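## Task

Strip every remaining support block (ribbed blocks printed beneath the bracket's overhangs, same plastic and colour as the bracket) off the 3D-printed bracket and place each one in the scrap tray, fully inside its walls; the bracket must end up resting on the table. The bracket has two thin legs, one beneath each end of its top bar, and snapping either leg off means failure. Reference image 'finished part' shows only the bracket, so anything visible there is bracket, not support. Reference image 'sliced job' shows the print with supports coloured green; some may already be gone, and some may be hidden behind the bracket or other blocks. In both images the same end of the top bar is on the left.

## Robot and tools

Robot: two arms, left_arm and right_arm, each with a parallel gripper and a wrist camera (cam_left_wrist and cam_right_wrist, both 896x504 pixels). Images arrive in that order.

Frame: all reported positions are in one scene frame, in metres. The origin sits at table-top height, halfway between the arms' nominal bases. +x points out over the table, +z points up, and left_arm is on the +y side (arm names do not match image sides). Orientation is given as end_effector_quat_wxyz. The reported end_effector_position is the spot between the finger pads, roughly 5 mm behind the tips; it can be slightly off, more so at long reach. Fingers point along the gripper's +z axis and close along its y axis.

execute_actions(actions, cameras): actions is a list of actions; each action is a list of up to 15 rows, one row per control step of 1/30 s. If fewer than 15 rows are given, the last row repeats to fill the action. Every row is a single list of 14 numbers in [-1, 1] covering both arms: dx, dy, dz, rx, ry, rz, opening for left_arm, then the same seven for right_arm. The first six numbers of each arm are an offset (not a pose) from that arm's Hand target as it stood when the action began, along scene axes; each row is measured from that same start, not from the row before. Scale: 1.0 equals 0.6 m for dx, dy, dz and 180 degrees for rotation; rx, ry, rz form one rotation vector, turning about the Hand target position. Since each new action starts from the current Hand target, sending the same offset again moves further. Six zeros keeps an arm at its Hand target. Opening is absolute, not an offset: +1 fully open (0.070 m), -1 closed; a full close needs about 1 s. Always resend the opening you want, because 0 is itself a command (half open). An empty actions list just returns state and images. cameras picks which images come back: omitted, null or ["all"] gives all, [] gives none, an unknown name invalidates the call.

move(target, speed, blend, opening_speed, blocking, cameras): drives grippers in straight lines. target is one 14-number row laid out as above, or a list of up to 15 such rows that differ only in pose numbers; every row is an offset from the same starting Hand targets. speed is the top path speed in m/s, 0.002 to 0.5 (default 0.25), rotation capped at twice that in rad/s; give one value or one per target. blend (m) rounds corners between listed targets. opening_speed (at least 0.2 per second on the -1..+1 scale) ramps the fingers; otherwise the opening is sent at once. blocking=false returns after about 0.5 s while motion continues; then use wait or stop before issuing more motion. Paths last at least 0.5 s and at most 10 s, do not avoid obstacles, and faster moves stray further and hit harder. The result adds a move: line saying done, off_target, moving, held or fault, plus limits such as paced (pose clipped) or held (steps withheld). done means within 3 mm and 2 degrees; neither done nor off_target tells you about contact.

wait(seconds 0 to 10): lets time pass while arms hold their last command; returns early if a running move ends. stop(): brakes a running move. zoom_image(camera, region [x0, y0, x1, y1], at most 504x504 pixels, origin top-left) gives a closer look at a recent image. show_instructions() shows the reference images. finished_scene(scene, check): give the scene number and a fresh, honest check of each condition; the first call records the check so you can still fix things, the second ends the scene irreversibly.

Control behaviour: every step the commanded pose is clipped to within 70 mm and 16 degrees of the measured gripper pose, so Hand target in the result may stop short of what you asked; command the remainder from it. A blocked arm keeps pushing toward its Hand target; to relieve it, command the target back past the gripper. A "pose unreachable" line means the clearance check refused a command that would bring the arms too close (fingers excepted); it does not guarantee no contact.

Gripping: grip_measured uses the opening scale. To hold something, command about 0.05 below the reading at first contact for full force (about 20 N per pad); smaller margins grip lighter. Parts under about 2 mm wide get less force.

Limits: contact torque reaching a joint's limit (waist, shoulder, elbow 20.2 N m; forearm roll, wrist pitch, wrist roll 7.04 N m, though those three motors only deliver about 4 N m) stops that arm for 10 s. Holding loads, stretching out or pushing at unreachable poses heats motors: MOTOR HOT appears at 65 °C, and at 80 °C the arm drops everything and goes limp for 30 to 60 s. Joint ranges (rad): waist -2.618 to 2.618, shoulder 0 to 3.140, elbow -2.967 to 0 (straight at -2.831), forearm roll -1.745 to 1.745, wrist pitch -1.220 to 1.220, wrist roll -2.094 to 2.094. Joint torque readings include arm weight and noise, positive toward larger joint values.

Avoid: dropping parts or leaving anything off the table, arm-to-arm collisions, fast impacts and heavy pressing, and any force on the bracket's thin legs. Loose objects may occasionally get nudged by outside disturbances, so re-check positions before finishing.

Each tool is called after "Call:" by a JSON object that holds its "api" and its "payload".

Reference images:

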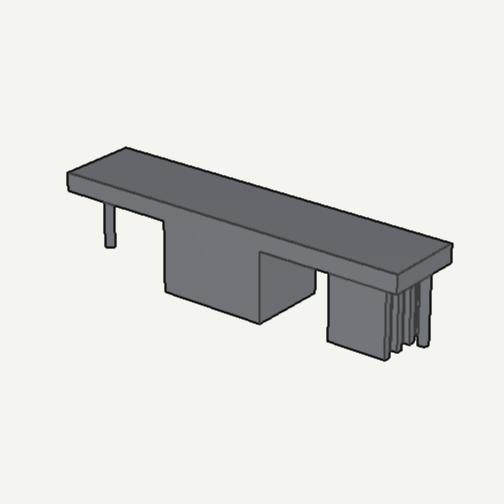

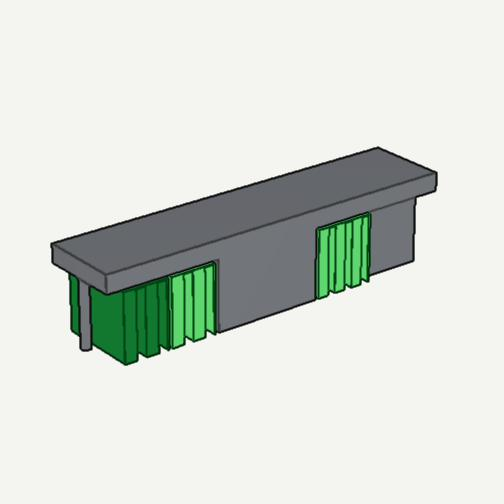

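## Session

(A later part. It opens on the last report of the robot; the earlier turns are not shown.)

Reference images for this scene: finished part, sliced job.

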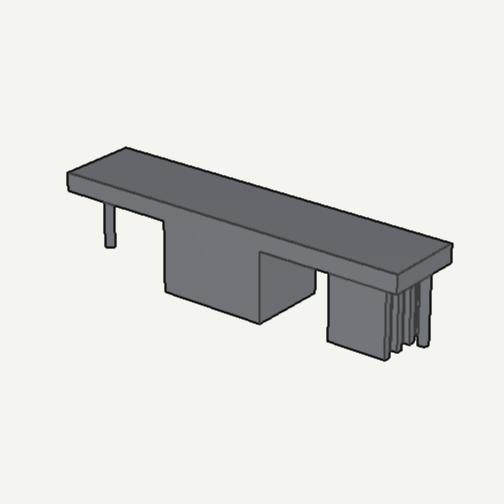

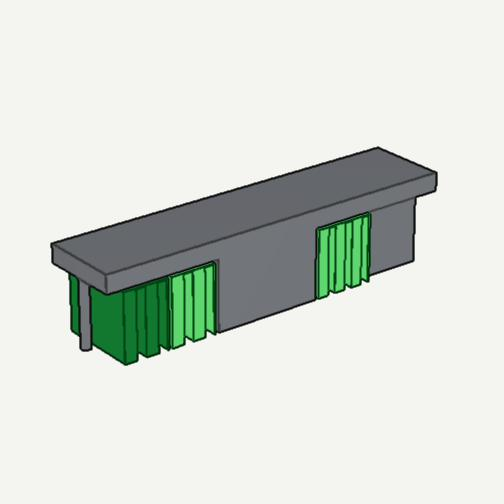

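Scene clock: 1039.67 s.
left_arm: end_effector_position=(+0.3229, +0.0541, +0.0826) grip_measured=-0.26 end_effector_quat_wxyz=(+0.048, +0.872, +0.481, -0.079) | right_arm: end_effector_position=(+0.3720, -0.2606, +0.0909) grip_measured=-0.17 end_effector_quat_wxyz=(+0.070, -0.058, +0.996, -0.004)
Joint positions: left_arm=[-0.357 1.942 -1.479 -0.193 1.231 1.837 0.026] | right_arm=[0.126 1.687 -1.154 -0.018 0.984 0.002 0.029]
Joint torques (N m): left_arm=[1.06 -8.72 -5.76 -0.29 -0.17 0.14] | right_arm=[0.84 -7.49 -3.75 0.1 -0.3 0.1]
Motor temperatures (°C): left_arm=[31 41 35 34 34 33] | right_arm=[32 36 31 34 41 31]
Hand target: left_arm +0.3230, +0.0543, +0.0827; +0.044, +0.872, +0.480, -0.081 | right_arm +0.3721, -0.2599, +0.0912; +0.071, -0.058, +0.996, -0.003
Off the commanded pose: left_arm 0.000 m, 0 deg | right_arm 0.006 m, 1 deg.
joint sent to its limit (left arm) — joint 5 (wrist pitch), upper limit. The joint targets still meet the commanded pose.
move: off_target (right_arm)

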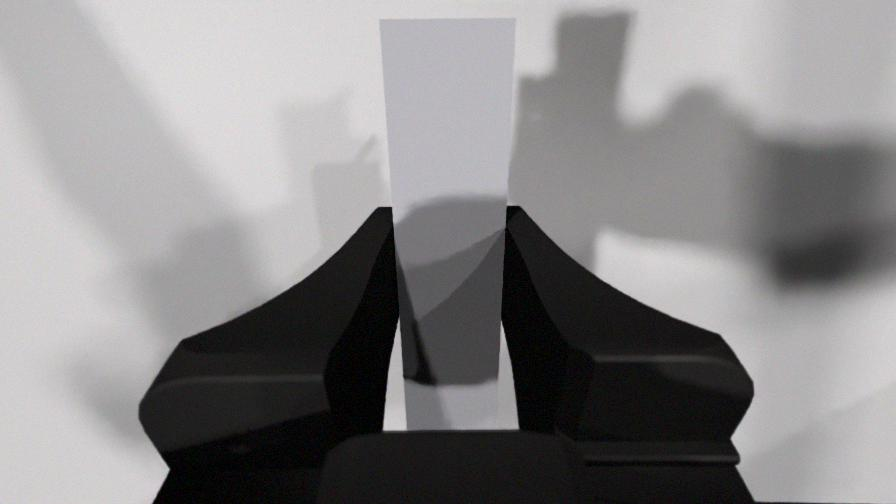

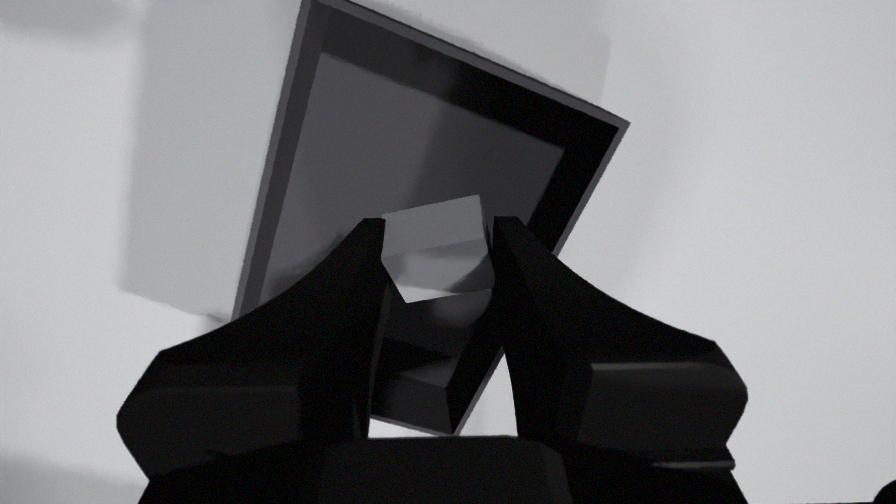

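Call:
{"api": "move", "payload": {"target": [0,0,0,0,0,0,-0.45, 0,0,-0.1203,0,0,0,-0.45], "speed": 0.1}}

Call:
{"api": "move", "payload": {"target": [0,0,0,0,0,0,-0.45, 0,0,-0.0067,0,0,0,-0.45], "speed": 0.02}}

Scene clock: 1057.30 s.
left_arm: end_effector_position=(+0.3229, +0.0541, +0.0826) grip_measured=-0.26 end_effector_quat_wxyz=(+0.048, +0.872, +0.481, -0.079) | right_arm: end_effector_position=(+0.3716, -0.2589, +0.0177) grip_measured=-0.17 end_effector_quat_wxyz=(+0.070, -0.059, +0.996, -0.002)
Joint positions: left_arm=[-0.357 1.942 -1.479 -0.193 1.231 1.837 0.026] | right_arm=[0.13 1.812 -0.996 -0.019 0.702 0.007 0.029]
Joint torques (N m): left_arm=[1.02 -9.3 -5.83 -0.29 -0.16 0.09] | right_arm=[0.65 -8.11 -3.7 -0.19 -0.03 0.12]
Motor temperatures (°C): left_arm=[31 42 36 34 34 33] | right_arm=[32 37 31 34 39 31]
Hand target: left_arm +0.3230, +0.0543, +0.0827; +0.044, +0.872, +0.480, -0.081 | right_arm +0.3721, -0.2589, +0.0186; +0.071, -0.059, +0.996, -0.002
Off the commanded pose: left_arm 0.000 m, 0 deg | right_arm 0.002 m, 0 deg.
joint sent to its limit (left arm) — joint 5 (wrist pitch), upper limit. The joint targets still meet the commanded pose.
move: done

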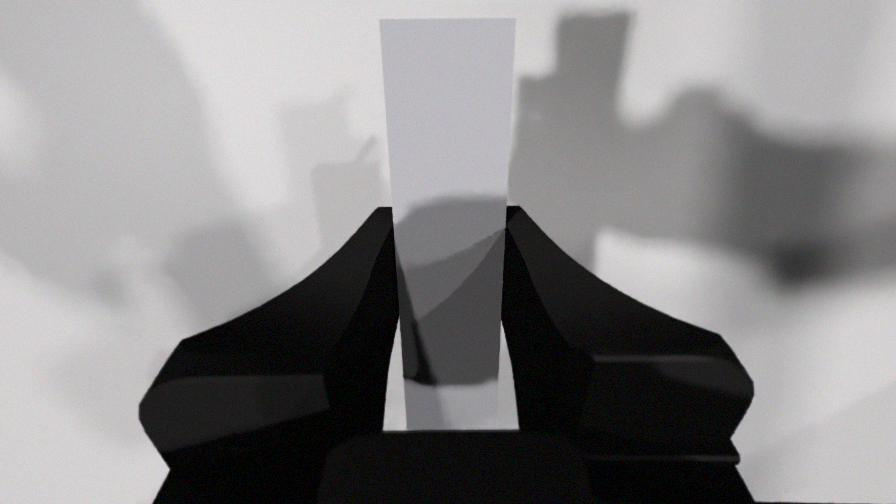

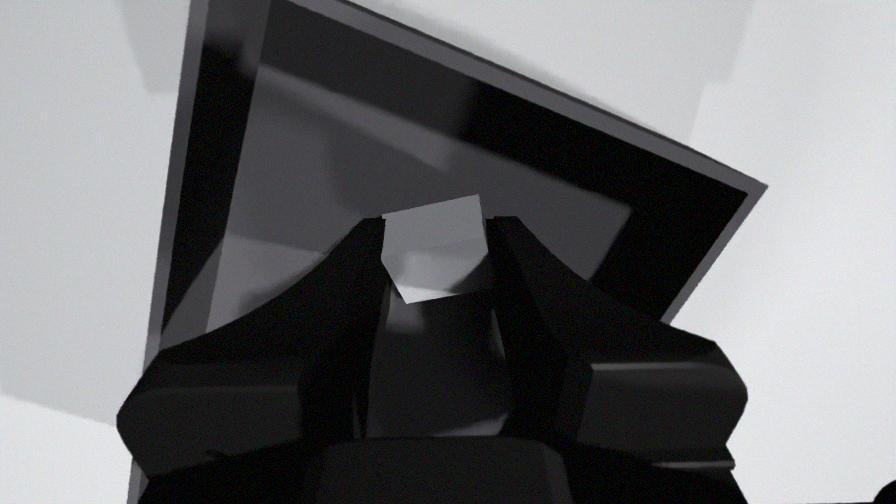

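Scene clock: 1058.03 s.
left_arm: end_effector_position=(+0.3229, +0.0541, +0.0826) grip_measured=-0.26 end_effector_quat_wxyz=(+0.048, +0.872, +0.481, -0.079) | right_arm: end_effector_position=(+0.3725, -0.2588, +0.0151) grip_measured=-0.25 end_effector_quat_wxyz=(+0.072, -0.059, +0.996, -0.002)
Joint positions: left_arm=[-0.357 1.942 -1.479 -0.193 1.231 1.837 0.026] | right_arm=[0.13 1.818 -0.991 -0.02 0.687 0.008 0.026]
Joint torques (N m): left_arm=[1 -9.23 -5.8 -0.29 -0.15 0.09] | right_arm=[0.64 -5.13 -1.5 0.08 0 0.12]
Motor temperatures (°C): left_arm=[31 42 36 34 34 33] | right_arm=[32 37 31 34 39 31]
Hand target: left_arm +0.3230, +0.0543, +0.0827; +0.044, +0.872, +0.480, -0.081 | right_arm +0.3721, -0.2588, +0.0146; +0.071, -0.059, +0.996, -0.002
Off the commanded pose: left_arm 0.000 m, 0 deg | right_arm 0.001 m, 0 deg.
joint sent to its limit (left arm) — joint 5 (wrist pitch), upper limit. The joint targets still meet the commanded pose.
move: done

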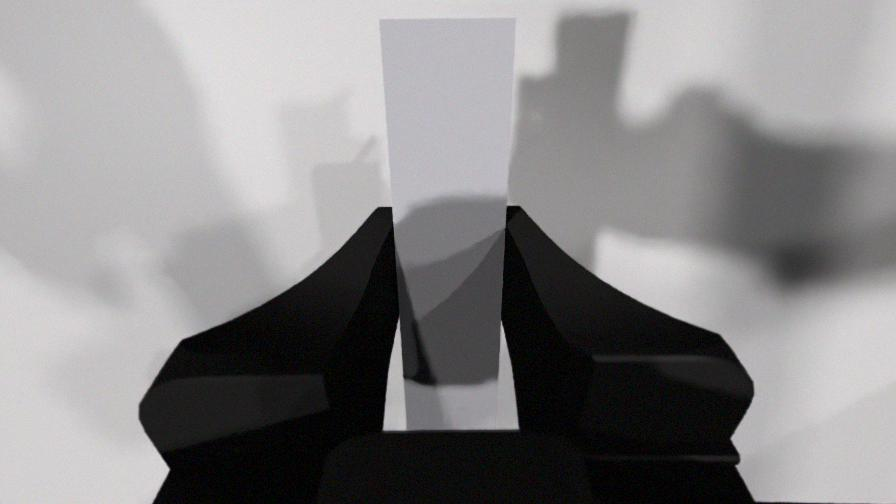

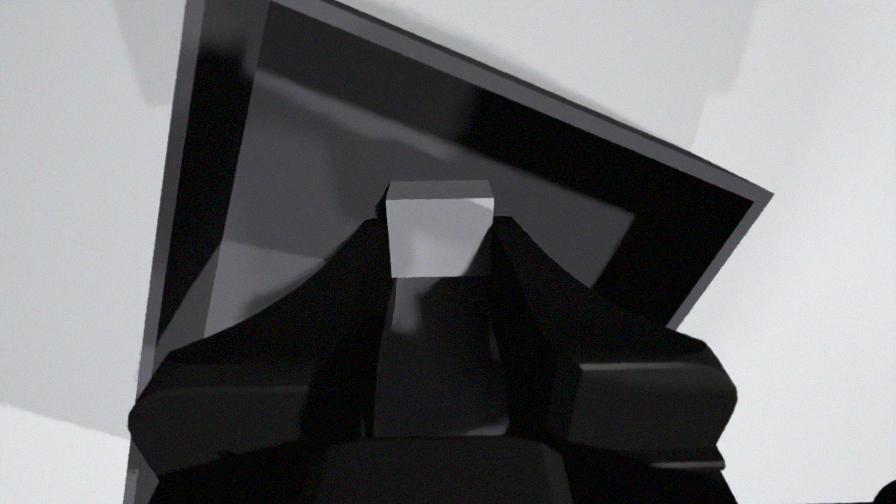

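Call:
{"api": "move", "payload": {"target": [0,0,0,0,0,0,-0.45, 0,0,0,0,0,0,0.0], "opening_speed": 0.4}}

Call:
{"api": "move", "payload": {"target": [0,0,0,0,0,0,-0.45, 0,0,0.16,0,0,0,0.4], "speed": 0.15}}

Scene clock: 1063.63 s.
left_arm: end_effector_position=(+0.3229, +0.0541, +0.0826) grip_measured=-0.26 end_effector_quat_wxyz=(+0.048, +0.872, +0.481, -0.079) | right_arm: end_effector_position=(+0.3717, -0.2589, +0.0139) grip_measured=+0.00 end_effector_quat_wxyz=(+0.070, -0.059, +0.996, -0.003)
Joint positions: left_arm=[-0.357 1.942 -1.479 -0.193 1.231 1.837 0.026] | right_arm=[0.13 1.821 -0.99 -0.02 0.687 0.008 0.035]
Joint torques (N m): left_arm=[0.98 -9.15 -5.74 -0.29 -0.14 0.07] | right_arm=[0.33 -8.55 -3.99 -0.04 -0.28 0.08]
Motor temperatures (°C): left_arm=[31 42 36 34 34 33] | right_arm=[32 36 31 34 39 31]
Hand target: left_arm +0.3230, +0.0543, +0.0827; +0.044, +0.872, +0.480, -0.081 | right_arm +0.3721, -0.2588, +0.0146; +0.071, -0.059, +0.996, -0.002
Off the commanded pose: left_arm 0.000 m, 0 deg | right_arm 0.001 m, 0 deg.
joint sent to its limit (left arm) — joint 5 (wrist pitch), upper limit. The joint targets still meet the commanded pose.
move: done

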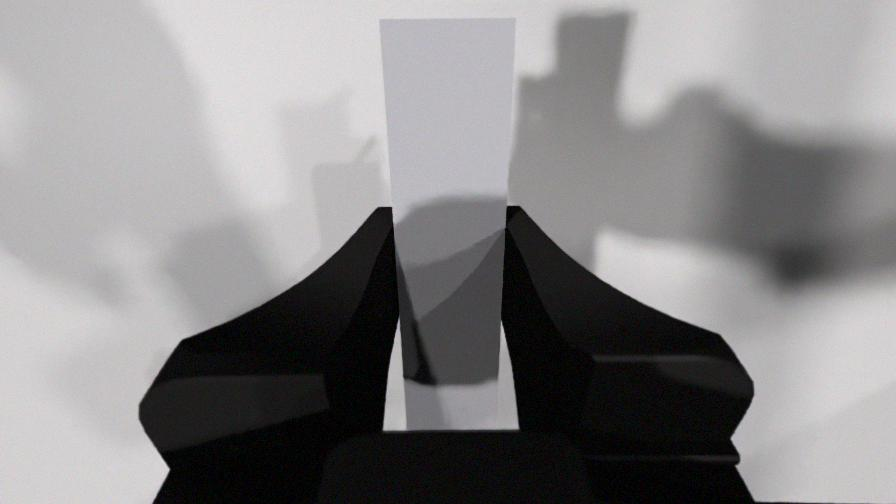

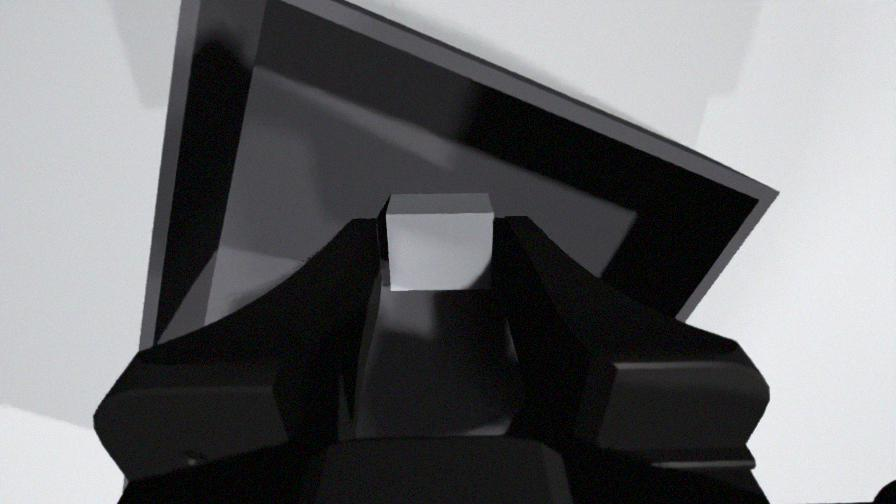

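Scene clock: 1064.67 s.
left_arm: end_effector_position=(+0.3229, +0.0541, +0.0826) grip_measured=-0.26 end_effector_quat_wxyz=(+0.048, +0.872, +0.481, -0.079) | right_arm: end_effector_position=(+0.3722, -0.2597, +0.1120) grip_measured=+0.40 end_effector_quat_wxyz=(+0.072, -0.058, +0.996, -0.003)
Joint positions: left_arm=[-0.357 1.942 -1.479 -0.193 1.231 1.837 0.026] | right_arm=[0.129 1.662 -1.209 -0.017 1.06 0.003 0.049]
Joint torques (N m): left_arm=[0.95 -9.06 -5.67 -0.29 -0.14 0.06] | right_arm=[-0.8 -6.16 -3.15 0.13 -0.27 -0.07]
Motor temperatures (°C): left_arm=[31 42 36 34 34 33] | right_arm=[32 37 31 34 39 31]
Hand target: left_arm +0.3230, +0.0543, +0.0827; +0.044, +0.872, +0.480, -0.081 | right_arm +0.3720, -0.2600, +0.1111; +0.071, -0.058, +0.996, -0.004
Off the commanded pose: left_arm 0.000 m, 0 deg | right_arm 0.002 m, 0 deg.
joint sent to its limit (left arm) — joint 5 (wrist pitch), upper limit. The joint targets still meet the commanded pose.
move: done

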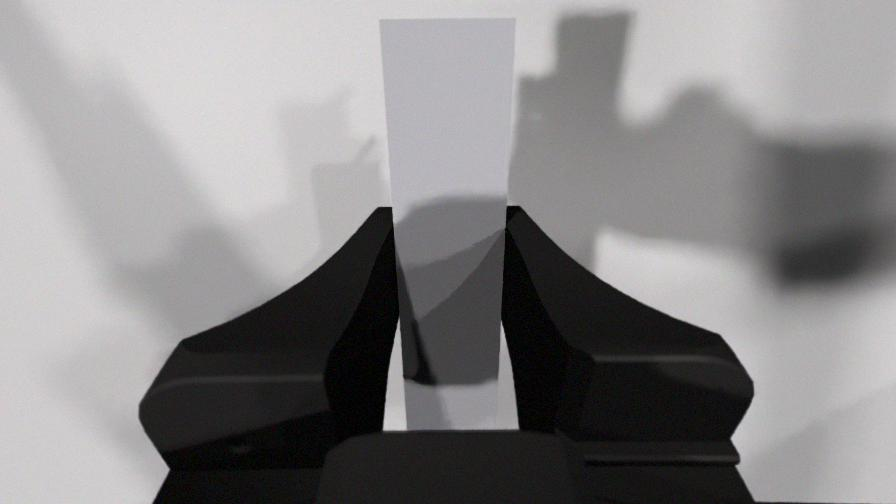

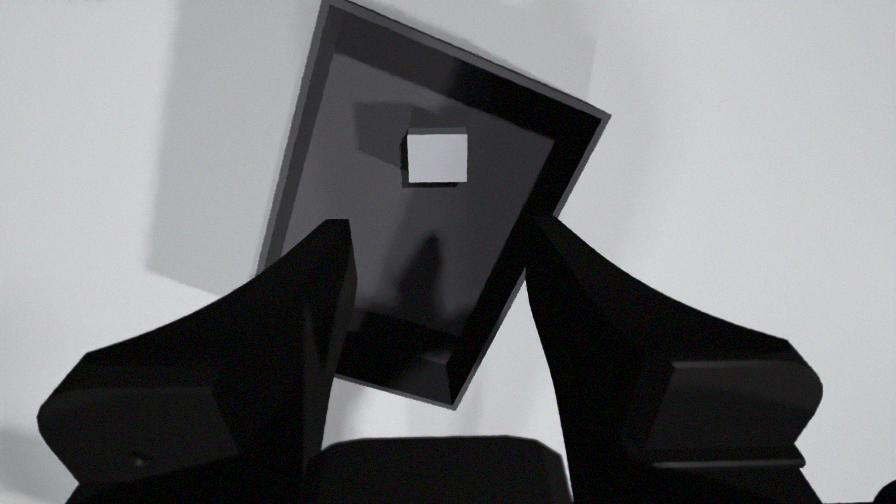

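Call:
{"api": "move", "payload": {"target": [[0,0,-0.03,0,0,0,-0.45, 0,0.25,0.0483,0.0433,-0.1147,0.1294,0.4],[0,0,-0.06,0,0,0,-0.45, 0,0.25,0.0233,0.11665,-0.33794,0.11907,0.4],[0,0,-0.06,0,0,0,-0.45, -0.17,0.3767,-0.0435,0.21608,-0.31187,0.2721,0.4]], "speed": [0.2, 0.25, 0.15], "blend": [0.02, 0.01, 0]}}

Scene clock: 1130.80 s.
left_arm: end_effector_position=(+0.3231, +0.0541, +0.0469) grip_measured=-0.26 end_effector_quat_wxyz=(+0.045, +0.872, +0.480, -0.081) | right_arm: end_effector_position=(+0.2666, -0.0301, +0.0859) grip_measured=+0.40 end_effector_quat_wxyz=(+0.515, -0.408, +0.684, +0.317)
Joint positions: left_arm=[-0.357 1.992 -1.409 -0.203 1.121 1.863 0.026] | right_arm=[0.532 1.781 -0.255 -0.601 -1.189 0.091 0.049]
Joint torques (N m): left_arm=[-0.59 -8.75 -5.52 -0.51 0 0.1] | right_arm=[0.2 -5.44 -0.96 0.25 -0.62 0.05]
Motor temperatures (°C): left_arm=[31 42 36 34 34 33] | right_arm=[32 36 31 34 38 31]
Hand target: left_arm +0.3231, +0.0537, +0.0468; +0.045, +0.873, +0.480, -0.082 | right_arm +0.2668, -0.0302, +0.0861; +0.515, -0.408, +0.684, +0.317
Off the commanded pose: left_arm 0.000 m, 0 deg | right_arm 0.005 m, 1 deg.
move: off_target (right_arm)

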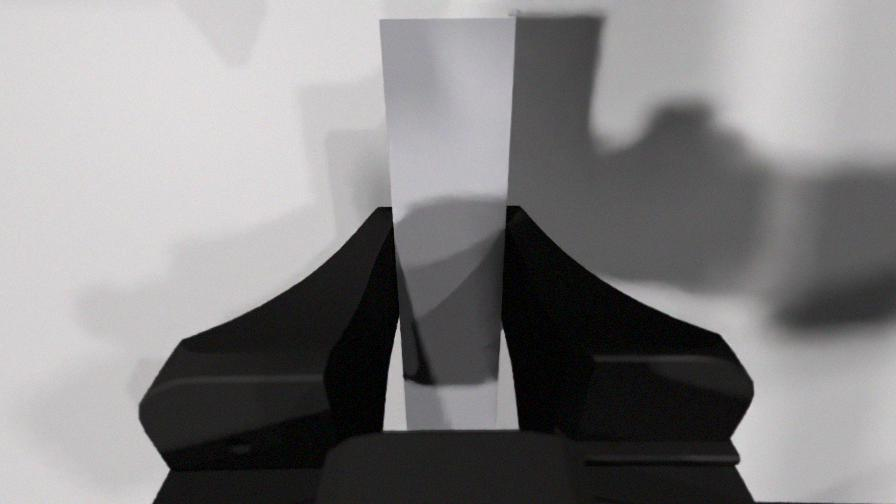

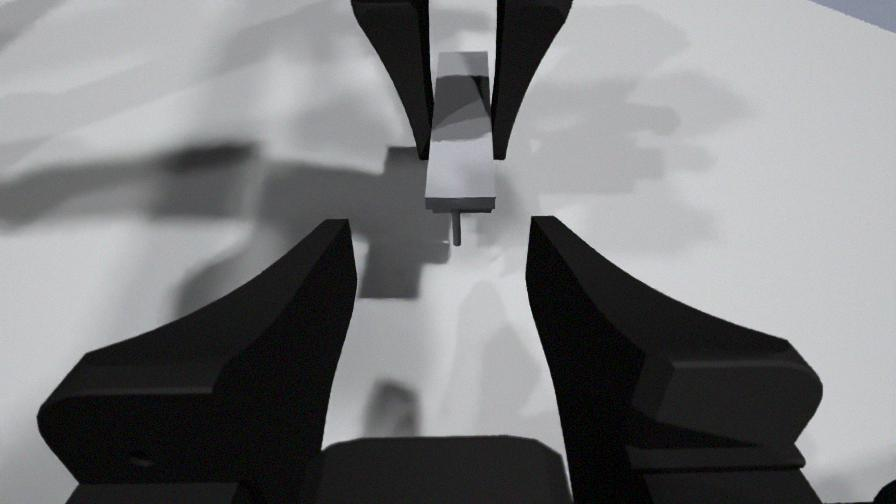

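Call:
{"api": "move", "payload": {"target": [[0,0,0,0,0,0,-0.45, 0.0177,0.0175,-0.0102,0.0359,0.0688,-0.0312,0.4],[0,0,0,0,0,0,-0.45, 0.0503,0.0757,-0.0602,0.0359,0.0688,-0.0312,0.4]], "speed": [0.1, 0.08], "blend": [0.005, 0]}}

Scene clock: 1185.57 s.
left_arm: end_effector_position=(+0.3231, +0.0541, +0.0469) grip_measured=-0.26 end_effector_quat_wxyz=(+0.045, +0.872, +0.480, -0.081) | right_arm: end_effector_position=(+0.2973, +0.0158, +0.0496) grip_measured=+0.40 end_effector_quat_wxyz=(+0.473, -0.308, +0.738, +0.371)
Joint positions: left_arm=[-0.357 1.992 -1.409 -0.203 1.121 1.863 0.026] | right_arm=[0.684 2.026 -0.446 -0.404 -1.216 0.301 0.049]
Joint torques (N m): left_arm=[-0.54 -9.59 -5.69 -0.46 -0.01 0.03] | right_arm=[0.09 -7.64 -0.69 -0.11 -0.78 -0.08]
Motor temperatures (°C): left_arm=[31 44 36 34 34 33] | right_arm=[32 36 31 34 39 31]
Hand target: left_arm +0.3231, +0.0537, +0.0468; +0.045, +0.873, +0.480, -0.082 | right_arm +0.2970, +0.0153, +0.0497; +0.475, -0.307, +0.735, +0.372
Off the commanded pose: left_arm 0.000 m, 0 deg | right_arm 0.001 m, 0 deg.
joint read past its limit (right arm) — joint 5 (wrist pitch), lower limit.
joint sent to its limit (right arm) — joint 5 (wrist pitch), lower limit. The joint targets still meet the commanded pose.
move: done

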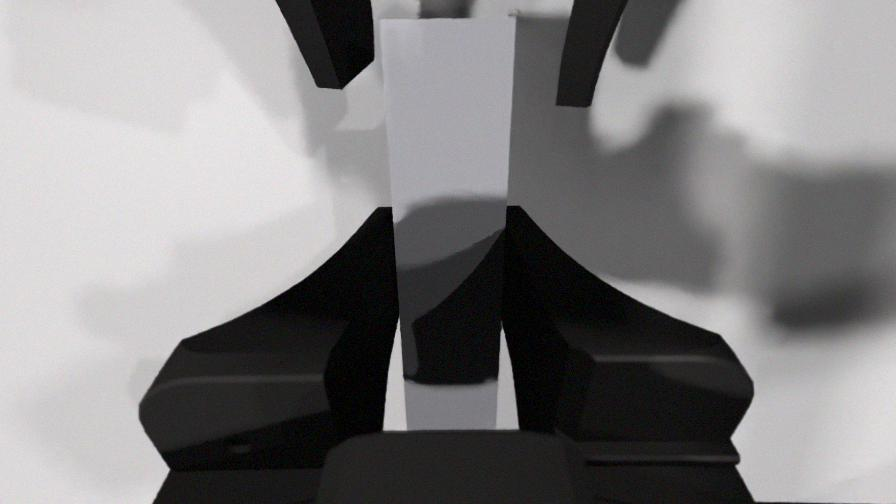

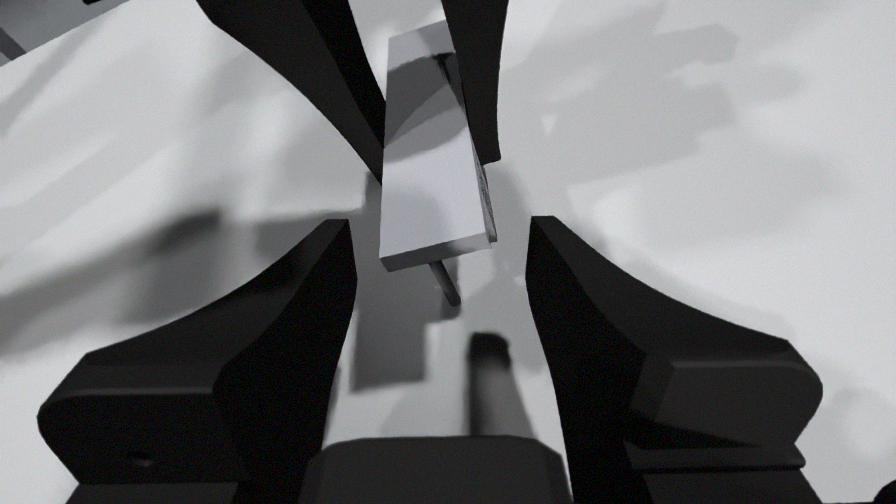

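Call:
{"api": "move", "payload": {"target": [0,0,0,0,0,0,-0.45, 0.0167,0.0297,-0.0087,0,0,0,0.4], "speed": 0.05}}

Scene clock: 1193.33 s.
left_arm: end_effector_position=(+0.3231, +0.0541, +0.0469) grip_measured=-0.26 end_effector_quat_wxyz=(+0.045, +0.872, +0.480, -0.081) | right_arm: end_effector_position=(+0.3073, +0.0333, +0.0447) grip_measured=+0.40 end_effector_quat_wxyz=(+0.476, -0.307, +0.735, +0.372)
Joint positions: left_arm=[-0.357 1.992 -1.409 -0.203 1.121 1.863 0.026] | right_arm=[0.719 2.075 -0.523 -0.371 -1.199 0.308 0.049]
Joint torques (N m): left_arm=[-0.5 -9.56 -5.7 -0.42 -0.01 0.03] | right_arm=[0.51 -6.91 -1.01 0.01 -0.7 0.1]
Motor temperatures (°C): left_arm=[31 44 36 34 34 33] | right_arm=[32 37 31 34 39 31]
Hand target: left_arm +0.3231, +0.0537, +0.0468; +0.045, +0.873, +0.480, -0.082 | right_arm +0.3070, +0.0331, +0.0444; +0.475, -0.307, +0.735, +0.372
Off the commanded pose: left_arm 0.000 m, 0 deg | right_arm 0.000 m, 0 deg.
move: done

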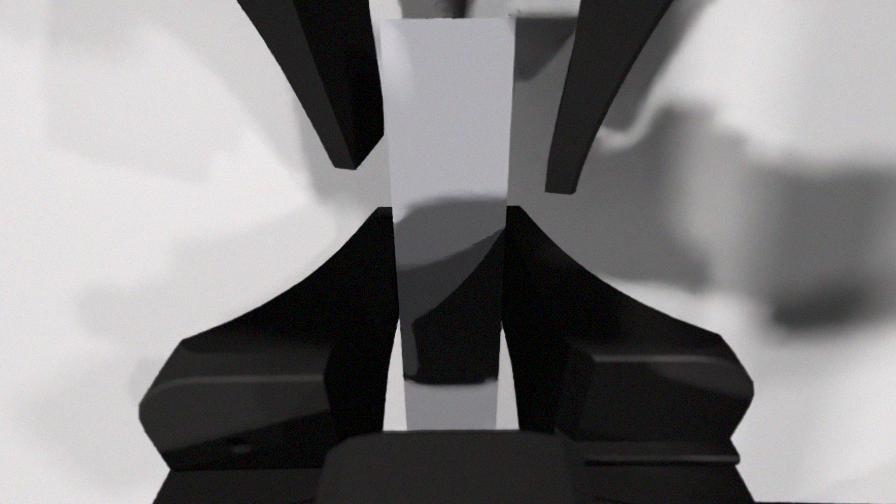

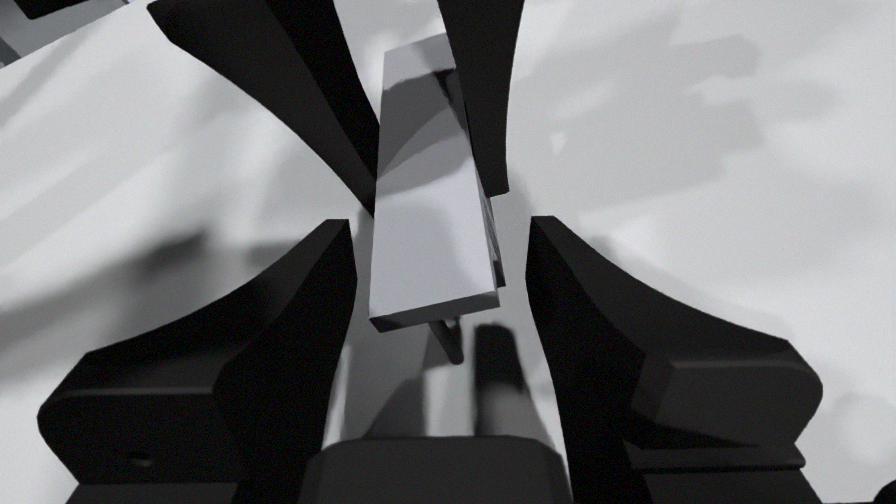

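Call:
{"api": "zoom_image", "payload": {"camera": "cam_right_wrist", "region": [340, 150, 560, 380]}}

Call:
{"api": "zoom_image", "payload": {"camera": "cam_left_wrist", "region": [300, 40, 620, 260]}}

Scaled by 2.191 from the camera's 896x504 image, which has a finer 1280x720 frame.

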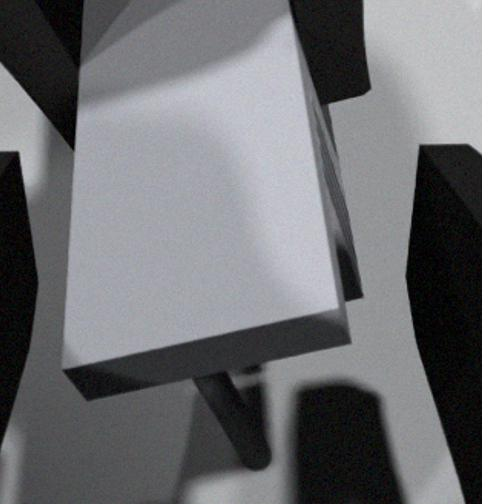

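Scaled by 1.575 from the camera's 896x504 image, which has a finer 1280x720 frame.

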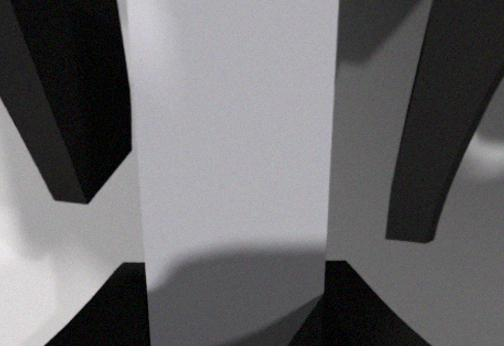

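Call:
{"api": "move", "payload": {"target": [0,0,0,0,0,0,-0.45, 0.0012,0.0022,0,0,0,0,-0.4], "speed": 0.03, "opening_speed": 0.7}}

Call:
{"api": "move", "payload": {"target": [0,0,0,0,0,0,-0.45, -0.0058,0.0033,0,0.0209,0.0373,-0.0119,-0.4], "speed": 0.1}}

Call:
{"api": "move", "payload": {"target": [0,0,0,0,0,0,-0.45, 0.0058,-0.0033,0,-0.0209,-0.0373,0.0119,-0.4], "speed": 0.1}}

Scene clock: 1234.50 s.
left_arm: end_effector_position=(+0.3235, +0.0540, +0.0469) grip_measured=-0.26 end_effector_quat_wxyz=(+0.045, +0.872, +0.480, -0.081) | right_arm: end_effector_position=(+0.3074, +0.0346, +0.0447) grip_measured=-0.17 end_effector_quat_wxyz=(+0.475, -0.308, +0.735, +0.373)
Joint positions: left_arm=[-0.357 1.992 -1.409 -0.203 1.119 1.863 0.026] | right_arm=[0.722 2.075 -0.527 -0.37 -1.194 0.31 0.029]
Joint torques (N m): left_arm=[-0.41 -8.95 -4.82 -0.49 0.07 0.13] | right_arm=[-0.14 -6.69 -2.2 0.3 -0.85 0.1]
Motor temperatures (°C): left_arm=[31 44 36 34 34 33] | right_arm=[32 38 31 34 41 31]
Hand target: left_arm +0.3231, +0.0537, +0.0468; +0.045, +0.873, +0.480, -0.082 | right_arm +0.3077, +0.0344, +0.0444; +0.475, -0.307, +0.735, +0.372
Off the commanded pose: left_arm 0.001 m, 0 deg | right_arm 0.000 m, 0 deg.
move: done

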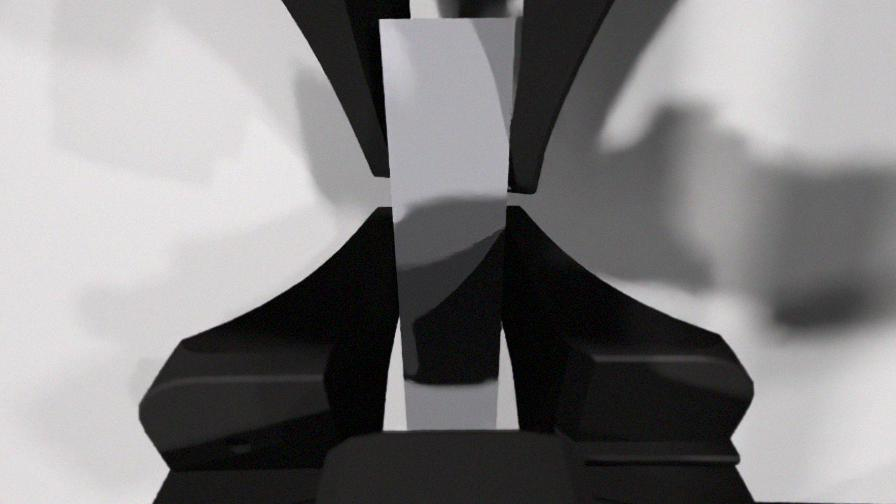

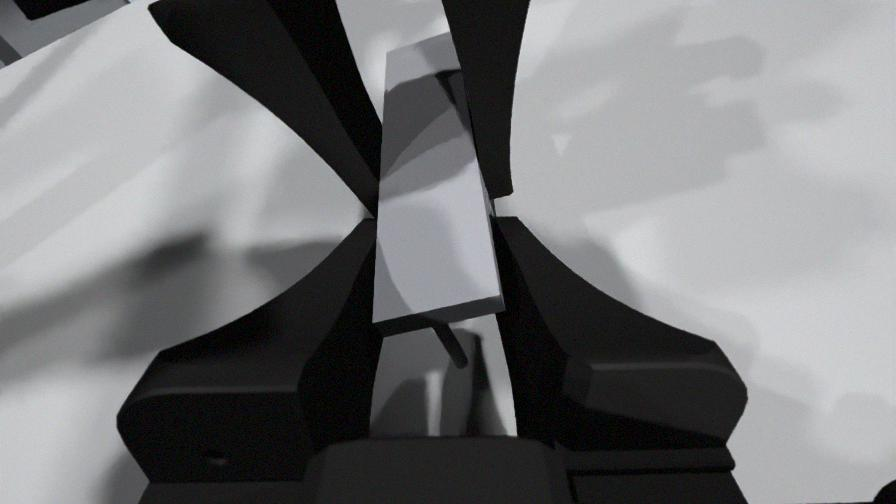

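Scene clock: 1235.50 s.
left_arm: end_effector_position=(+0.3231, +0.0541, +0.0469) grip_measured=-0.26 end_effector_quat_wxyz=(+0.045, +0.872, +0.480, -0.081) | right_arm: end_effector_position=(+0.3042, +0.0364, +0.0440) grip_measured=-0.17 end_effector_quat_wxyz=(+0.448, -0.255, +0.755, +0.405)
Joint positions: left_arm=[-0.357 1.992 -1.409 -0.203 1.121 1.863 0.026] | right_arm=[0.739 2.076 -0.522 -0.351 -1.198 0.447 0.029]
Joint torques (N m): left_arm=[-0.38 -8.1 -4.12 -0.4 -0.19 0.18] | right_arm=[0.56 -8.35 -1.01 0.13 -1.08 -0.1]
Motor temperatures (°C): left_arm=[31 44 36 34 34 33] | right_arm=[32 38 31 34 41 31]
Hand target: left_arm +0.3231, +0.0537, +0.0468; +0.045, +0.873, +0.480, -0.082 | right_arm +0.3042, +0.0365, +0.0444; +0.448, -0.255, +0.755, +0.405
Off the commanded pose: left_arm 0.000 m, 0 deg | right_arm 0.000 m, 0 deg.
move: done

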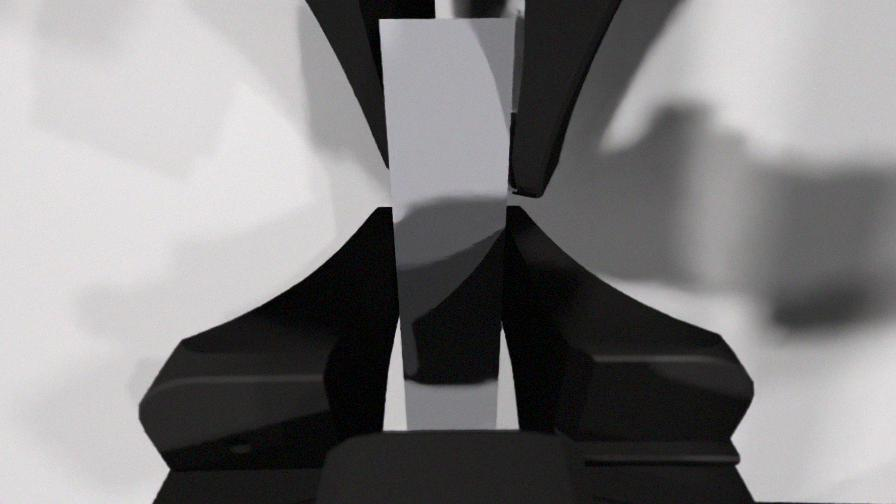

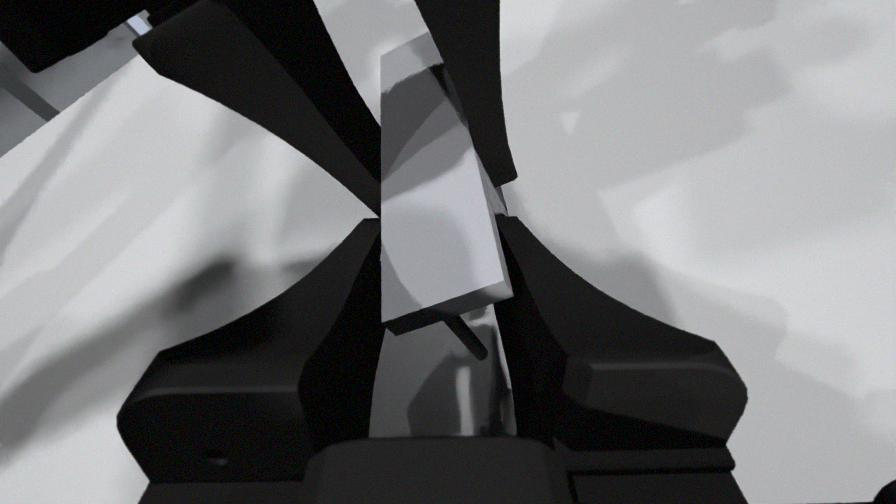

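Scene clock: 1236.50 s.
left_arm: end_effector_position=(+0.3233, +0.0540, +0.0469) grip_measured=-0.26 end_effector_quat_wxyz=(+0.045, +0.872, +0.480, -0.081) | right_arm: end_effector_position=(+0.3073, +0.0347, +0.0445) grip_measured=-0.17 end_effector_quat_wxyz=(+0.476, -0.308, +0.735, +0.373)
Joint positions: left_arm=[-0.357 1.992 -1.409 -0.203 1.12 1.863 0.026] | right_arm=[0.723 2.076 -0.527 -0.37 -1.195 0.308 0.029]
Joint torques (N m): left_arm=[-0.32 -7.27 -4.63 -0.31 0.18 0.17] | right_arm=[-1.16 -8.54 -2.41 0.39 -0.64 0.12]
Motor temperatures (°C): left_arm=[31 44 36 34 34 33] | right_arm=[32 38 31 34 41 31]
Hand target: left_arm +0.3231, +0.0537, +0.0468; +0.045, +0.873, +0.480, -0.082 | right_arm +0.3077, +0.0344, +0.0444; +0.475, -0.307, +0.735, +0.372
Off the commanded pose: left_arm 0.000 m, 0 deg | right_arm 0.000 m, 0 deg.
move: done

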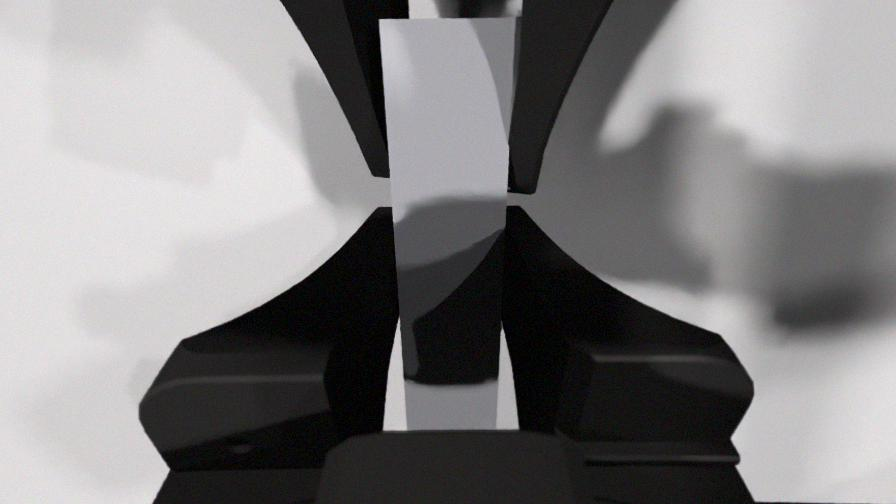

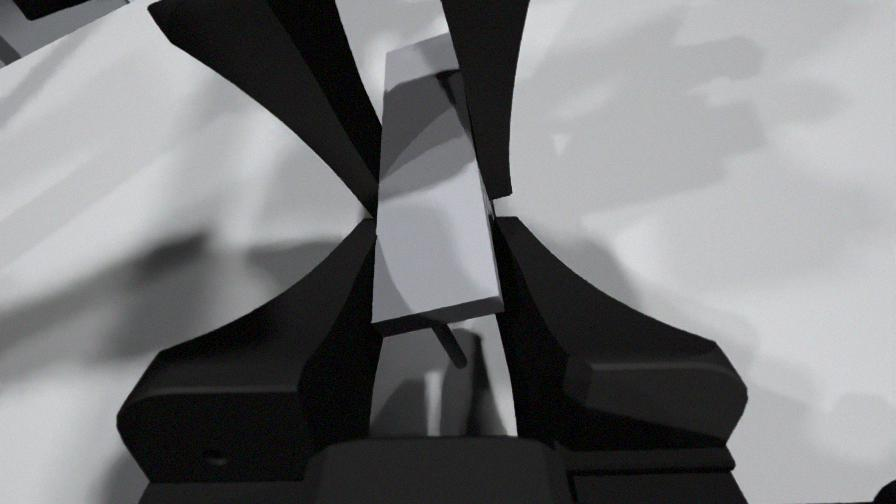

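Call:
{"api": "zoom_image", "payload": {"camera": "cam_right_wrist", "region": [340, 180, 560, 400]}}

Call:
{"api": "zoom_image", "payload": {"camera": "cam_left_wrist", "region": [340, 100, 560, 260]}}

Scaled by 2.291 from the camera's 896x504 image, which has a finer 1280x720 frame.

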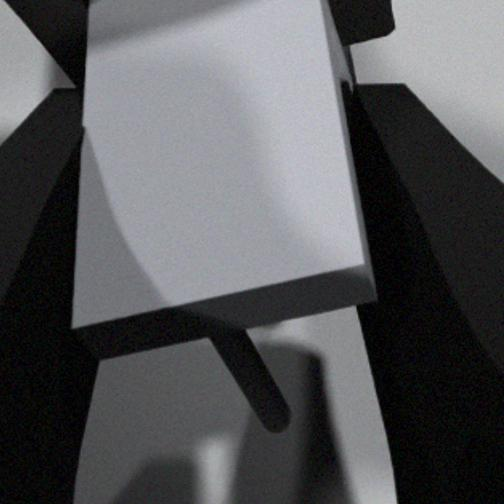

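Scaled by 2.291 from the camera's 896x504 image, which has a finer 1280x720 frame.

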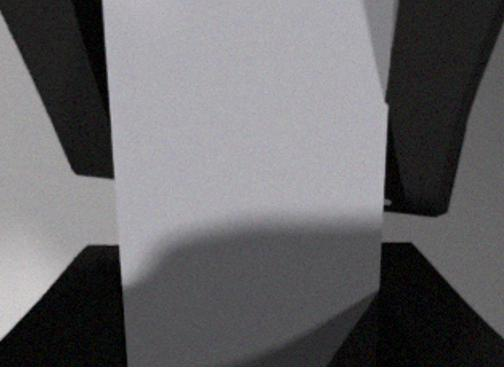

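Call:
{"api": "move", "payload": {"target": [0,0,0,0,0,0,-0.45, 0,0,0,-0.0407,-0.0727,0.0233,-0.45], "speed": 0.1}}

Scene clock: 1268.80 s.
left_arm: end_effector_position=(+0.3231, +0.0541, +0.0469) grip_measured=-0.26 end_effector_quat_wxyz=(+0.045, +0.872, +0.480, -0.081) | right_arm: end_effector_position=(+0.3080, +0.0340, +0.0438) grip_measured=-0.17 end_effector_quat_wxyz=(+0.521, -0.404, +0.688, +0.304)
Joint positions: left_arm=[-0.357 1.992 -1.409 -0.203 1.121 1.863 0.026] | right_arm=[0.721 2.077 -0.527 -0.369 -1.193 0.036 0.029]
Joint torques (N m): left_arm=[0.15 -7.86 -4.39 -0.22 -0.37 0.13] | right_arm=[0.78 -8.86 -1.82 -0.28 -1.62 0.04]
Motor temperatures (°C): left_arm=[31 42 35 34 35 33] | right_arm=[32 37 31 35 40 31]
Hand target: left_arm +0.3231, +0.0537, +0.0468; +0.045, +0.873, +0.480, -0.082 | right_arm +0.3077, +0.0344, +0.0444; +0.522, -0.404, +0.687, +0.305
Off the commanded pose: left_arm 0.000 m, 0 deg | right_arm 0.001 m, 0 deg.
move: done

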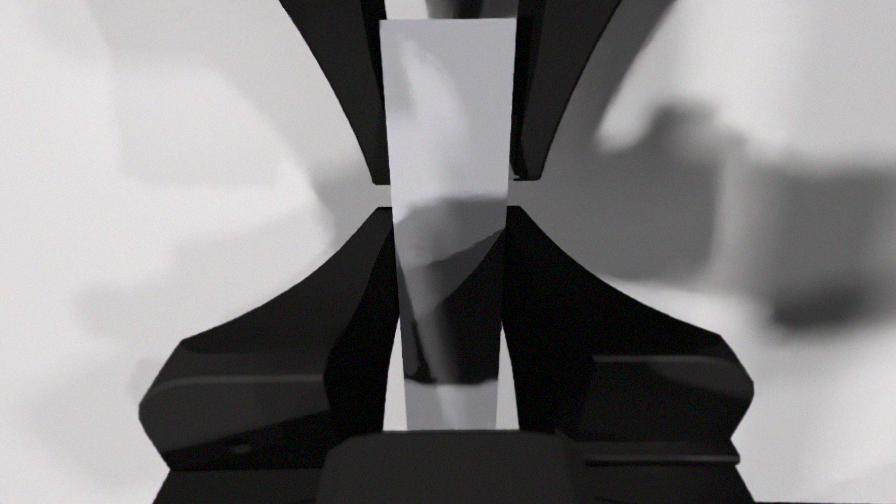

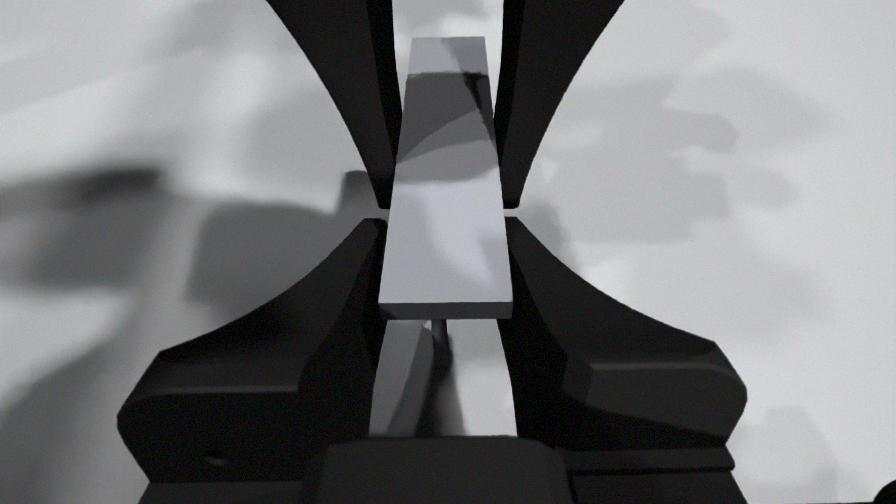

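Call:
{"api": "move", "payload": {"target": [0, 0, 0.06, 0, 0, 0, -0.45, 0, 0, 0, 0, 0, 0, -0.45], "speed": 0.06}}

Scene clock: 1274.90 s.
left_arm: end_effector_position=(+0.3232, +0.0540, +0.0834) grip_measured=-0.26 end_effector_quat_wxyz=(+0.049, +0.872, +0.481, -0.078) | right_arm: end_effector_position=(+0.3081, +0.0347, +0.0452) grip_measured=-0.17 end_effector_quat_wxyz=(+0.523, -0.404, +0.686, +0.305)
Joint positions: left_arm=[-0.357 1.94 -1.48 -0.194 1.23 1.837 0.026] | right_arm=[0.722 2.075 -0.529 -0.369 -1.195 0.037 0.029]
Joint torques (N m): left_arm=[-0.58 -7.01 -4.63 -0.28 0.02 0.1] | right_arm=[-0.15 -6.62 -0.57 0.2 -0.63 0]
Motor temperatures (°C): left_arm=[31 42 35 34 35 33] | right_arm=[32 38 31 35 43 31]
Hand target: left_arm +0.3230, +0.0543, +0.0827; +0.044, +0.872, +0.480, -0.081 | right_arm +0.3077, +0.0344, +0.0444; +0.522, -0.404, +0.687, +0.305
Off the commanded pose: left_arm 0.001 m, 1 deg | right_arm 0.001 m, 0 deg.
joint sent to its limit (left arm) — joint 5 (wrist pitch), upper limit. The joint targets still meet the commanded pose.
move: done

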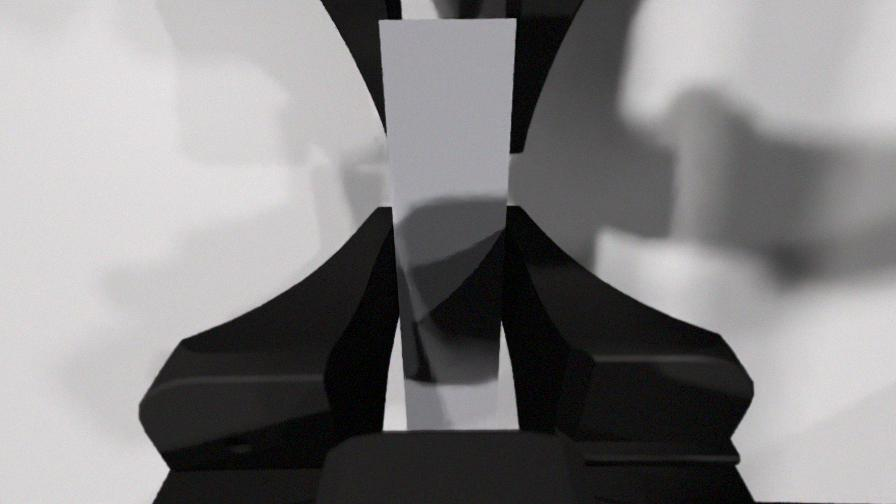

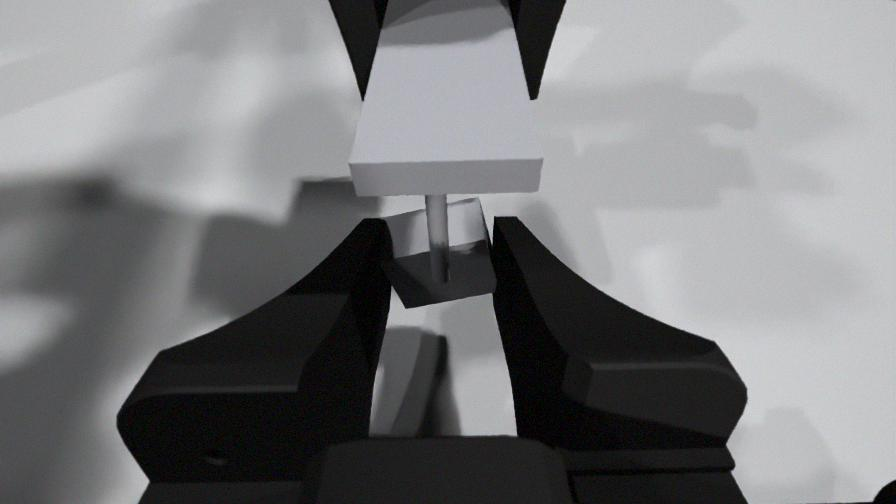

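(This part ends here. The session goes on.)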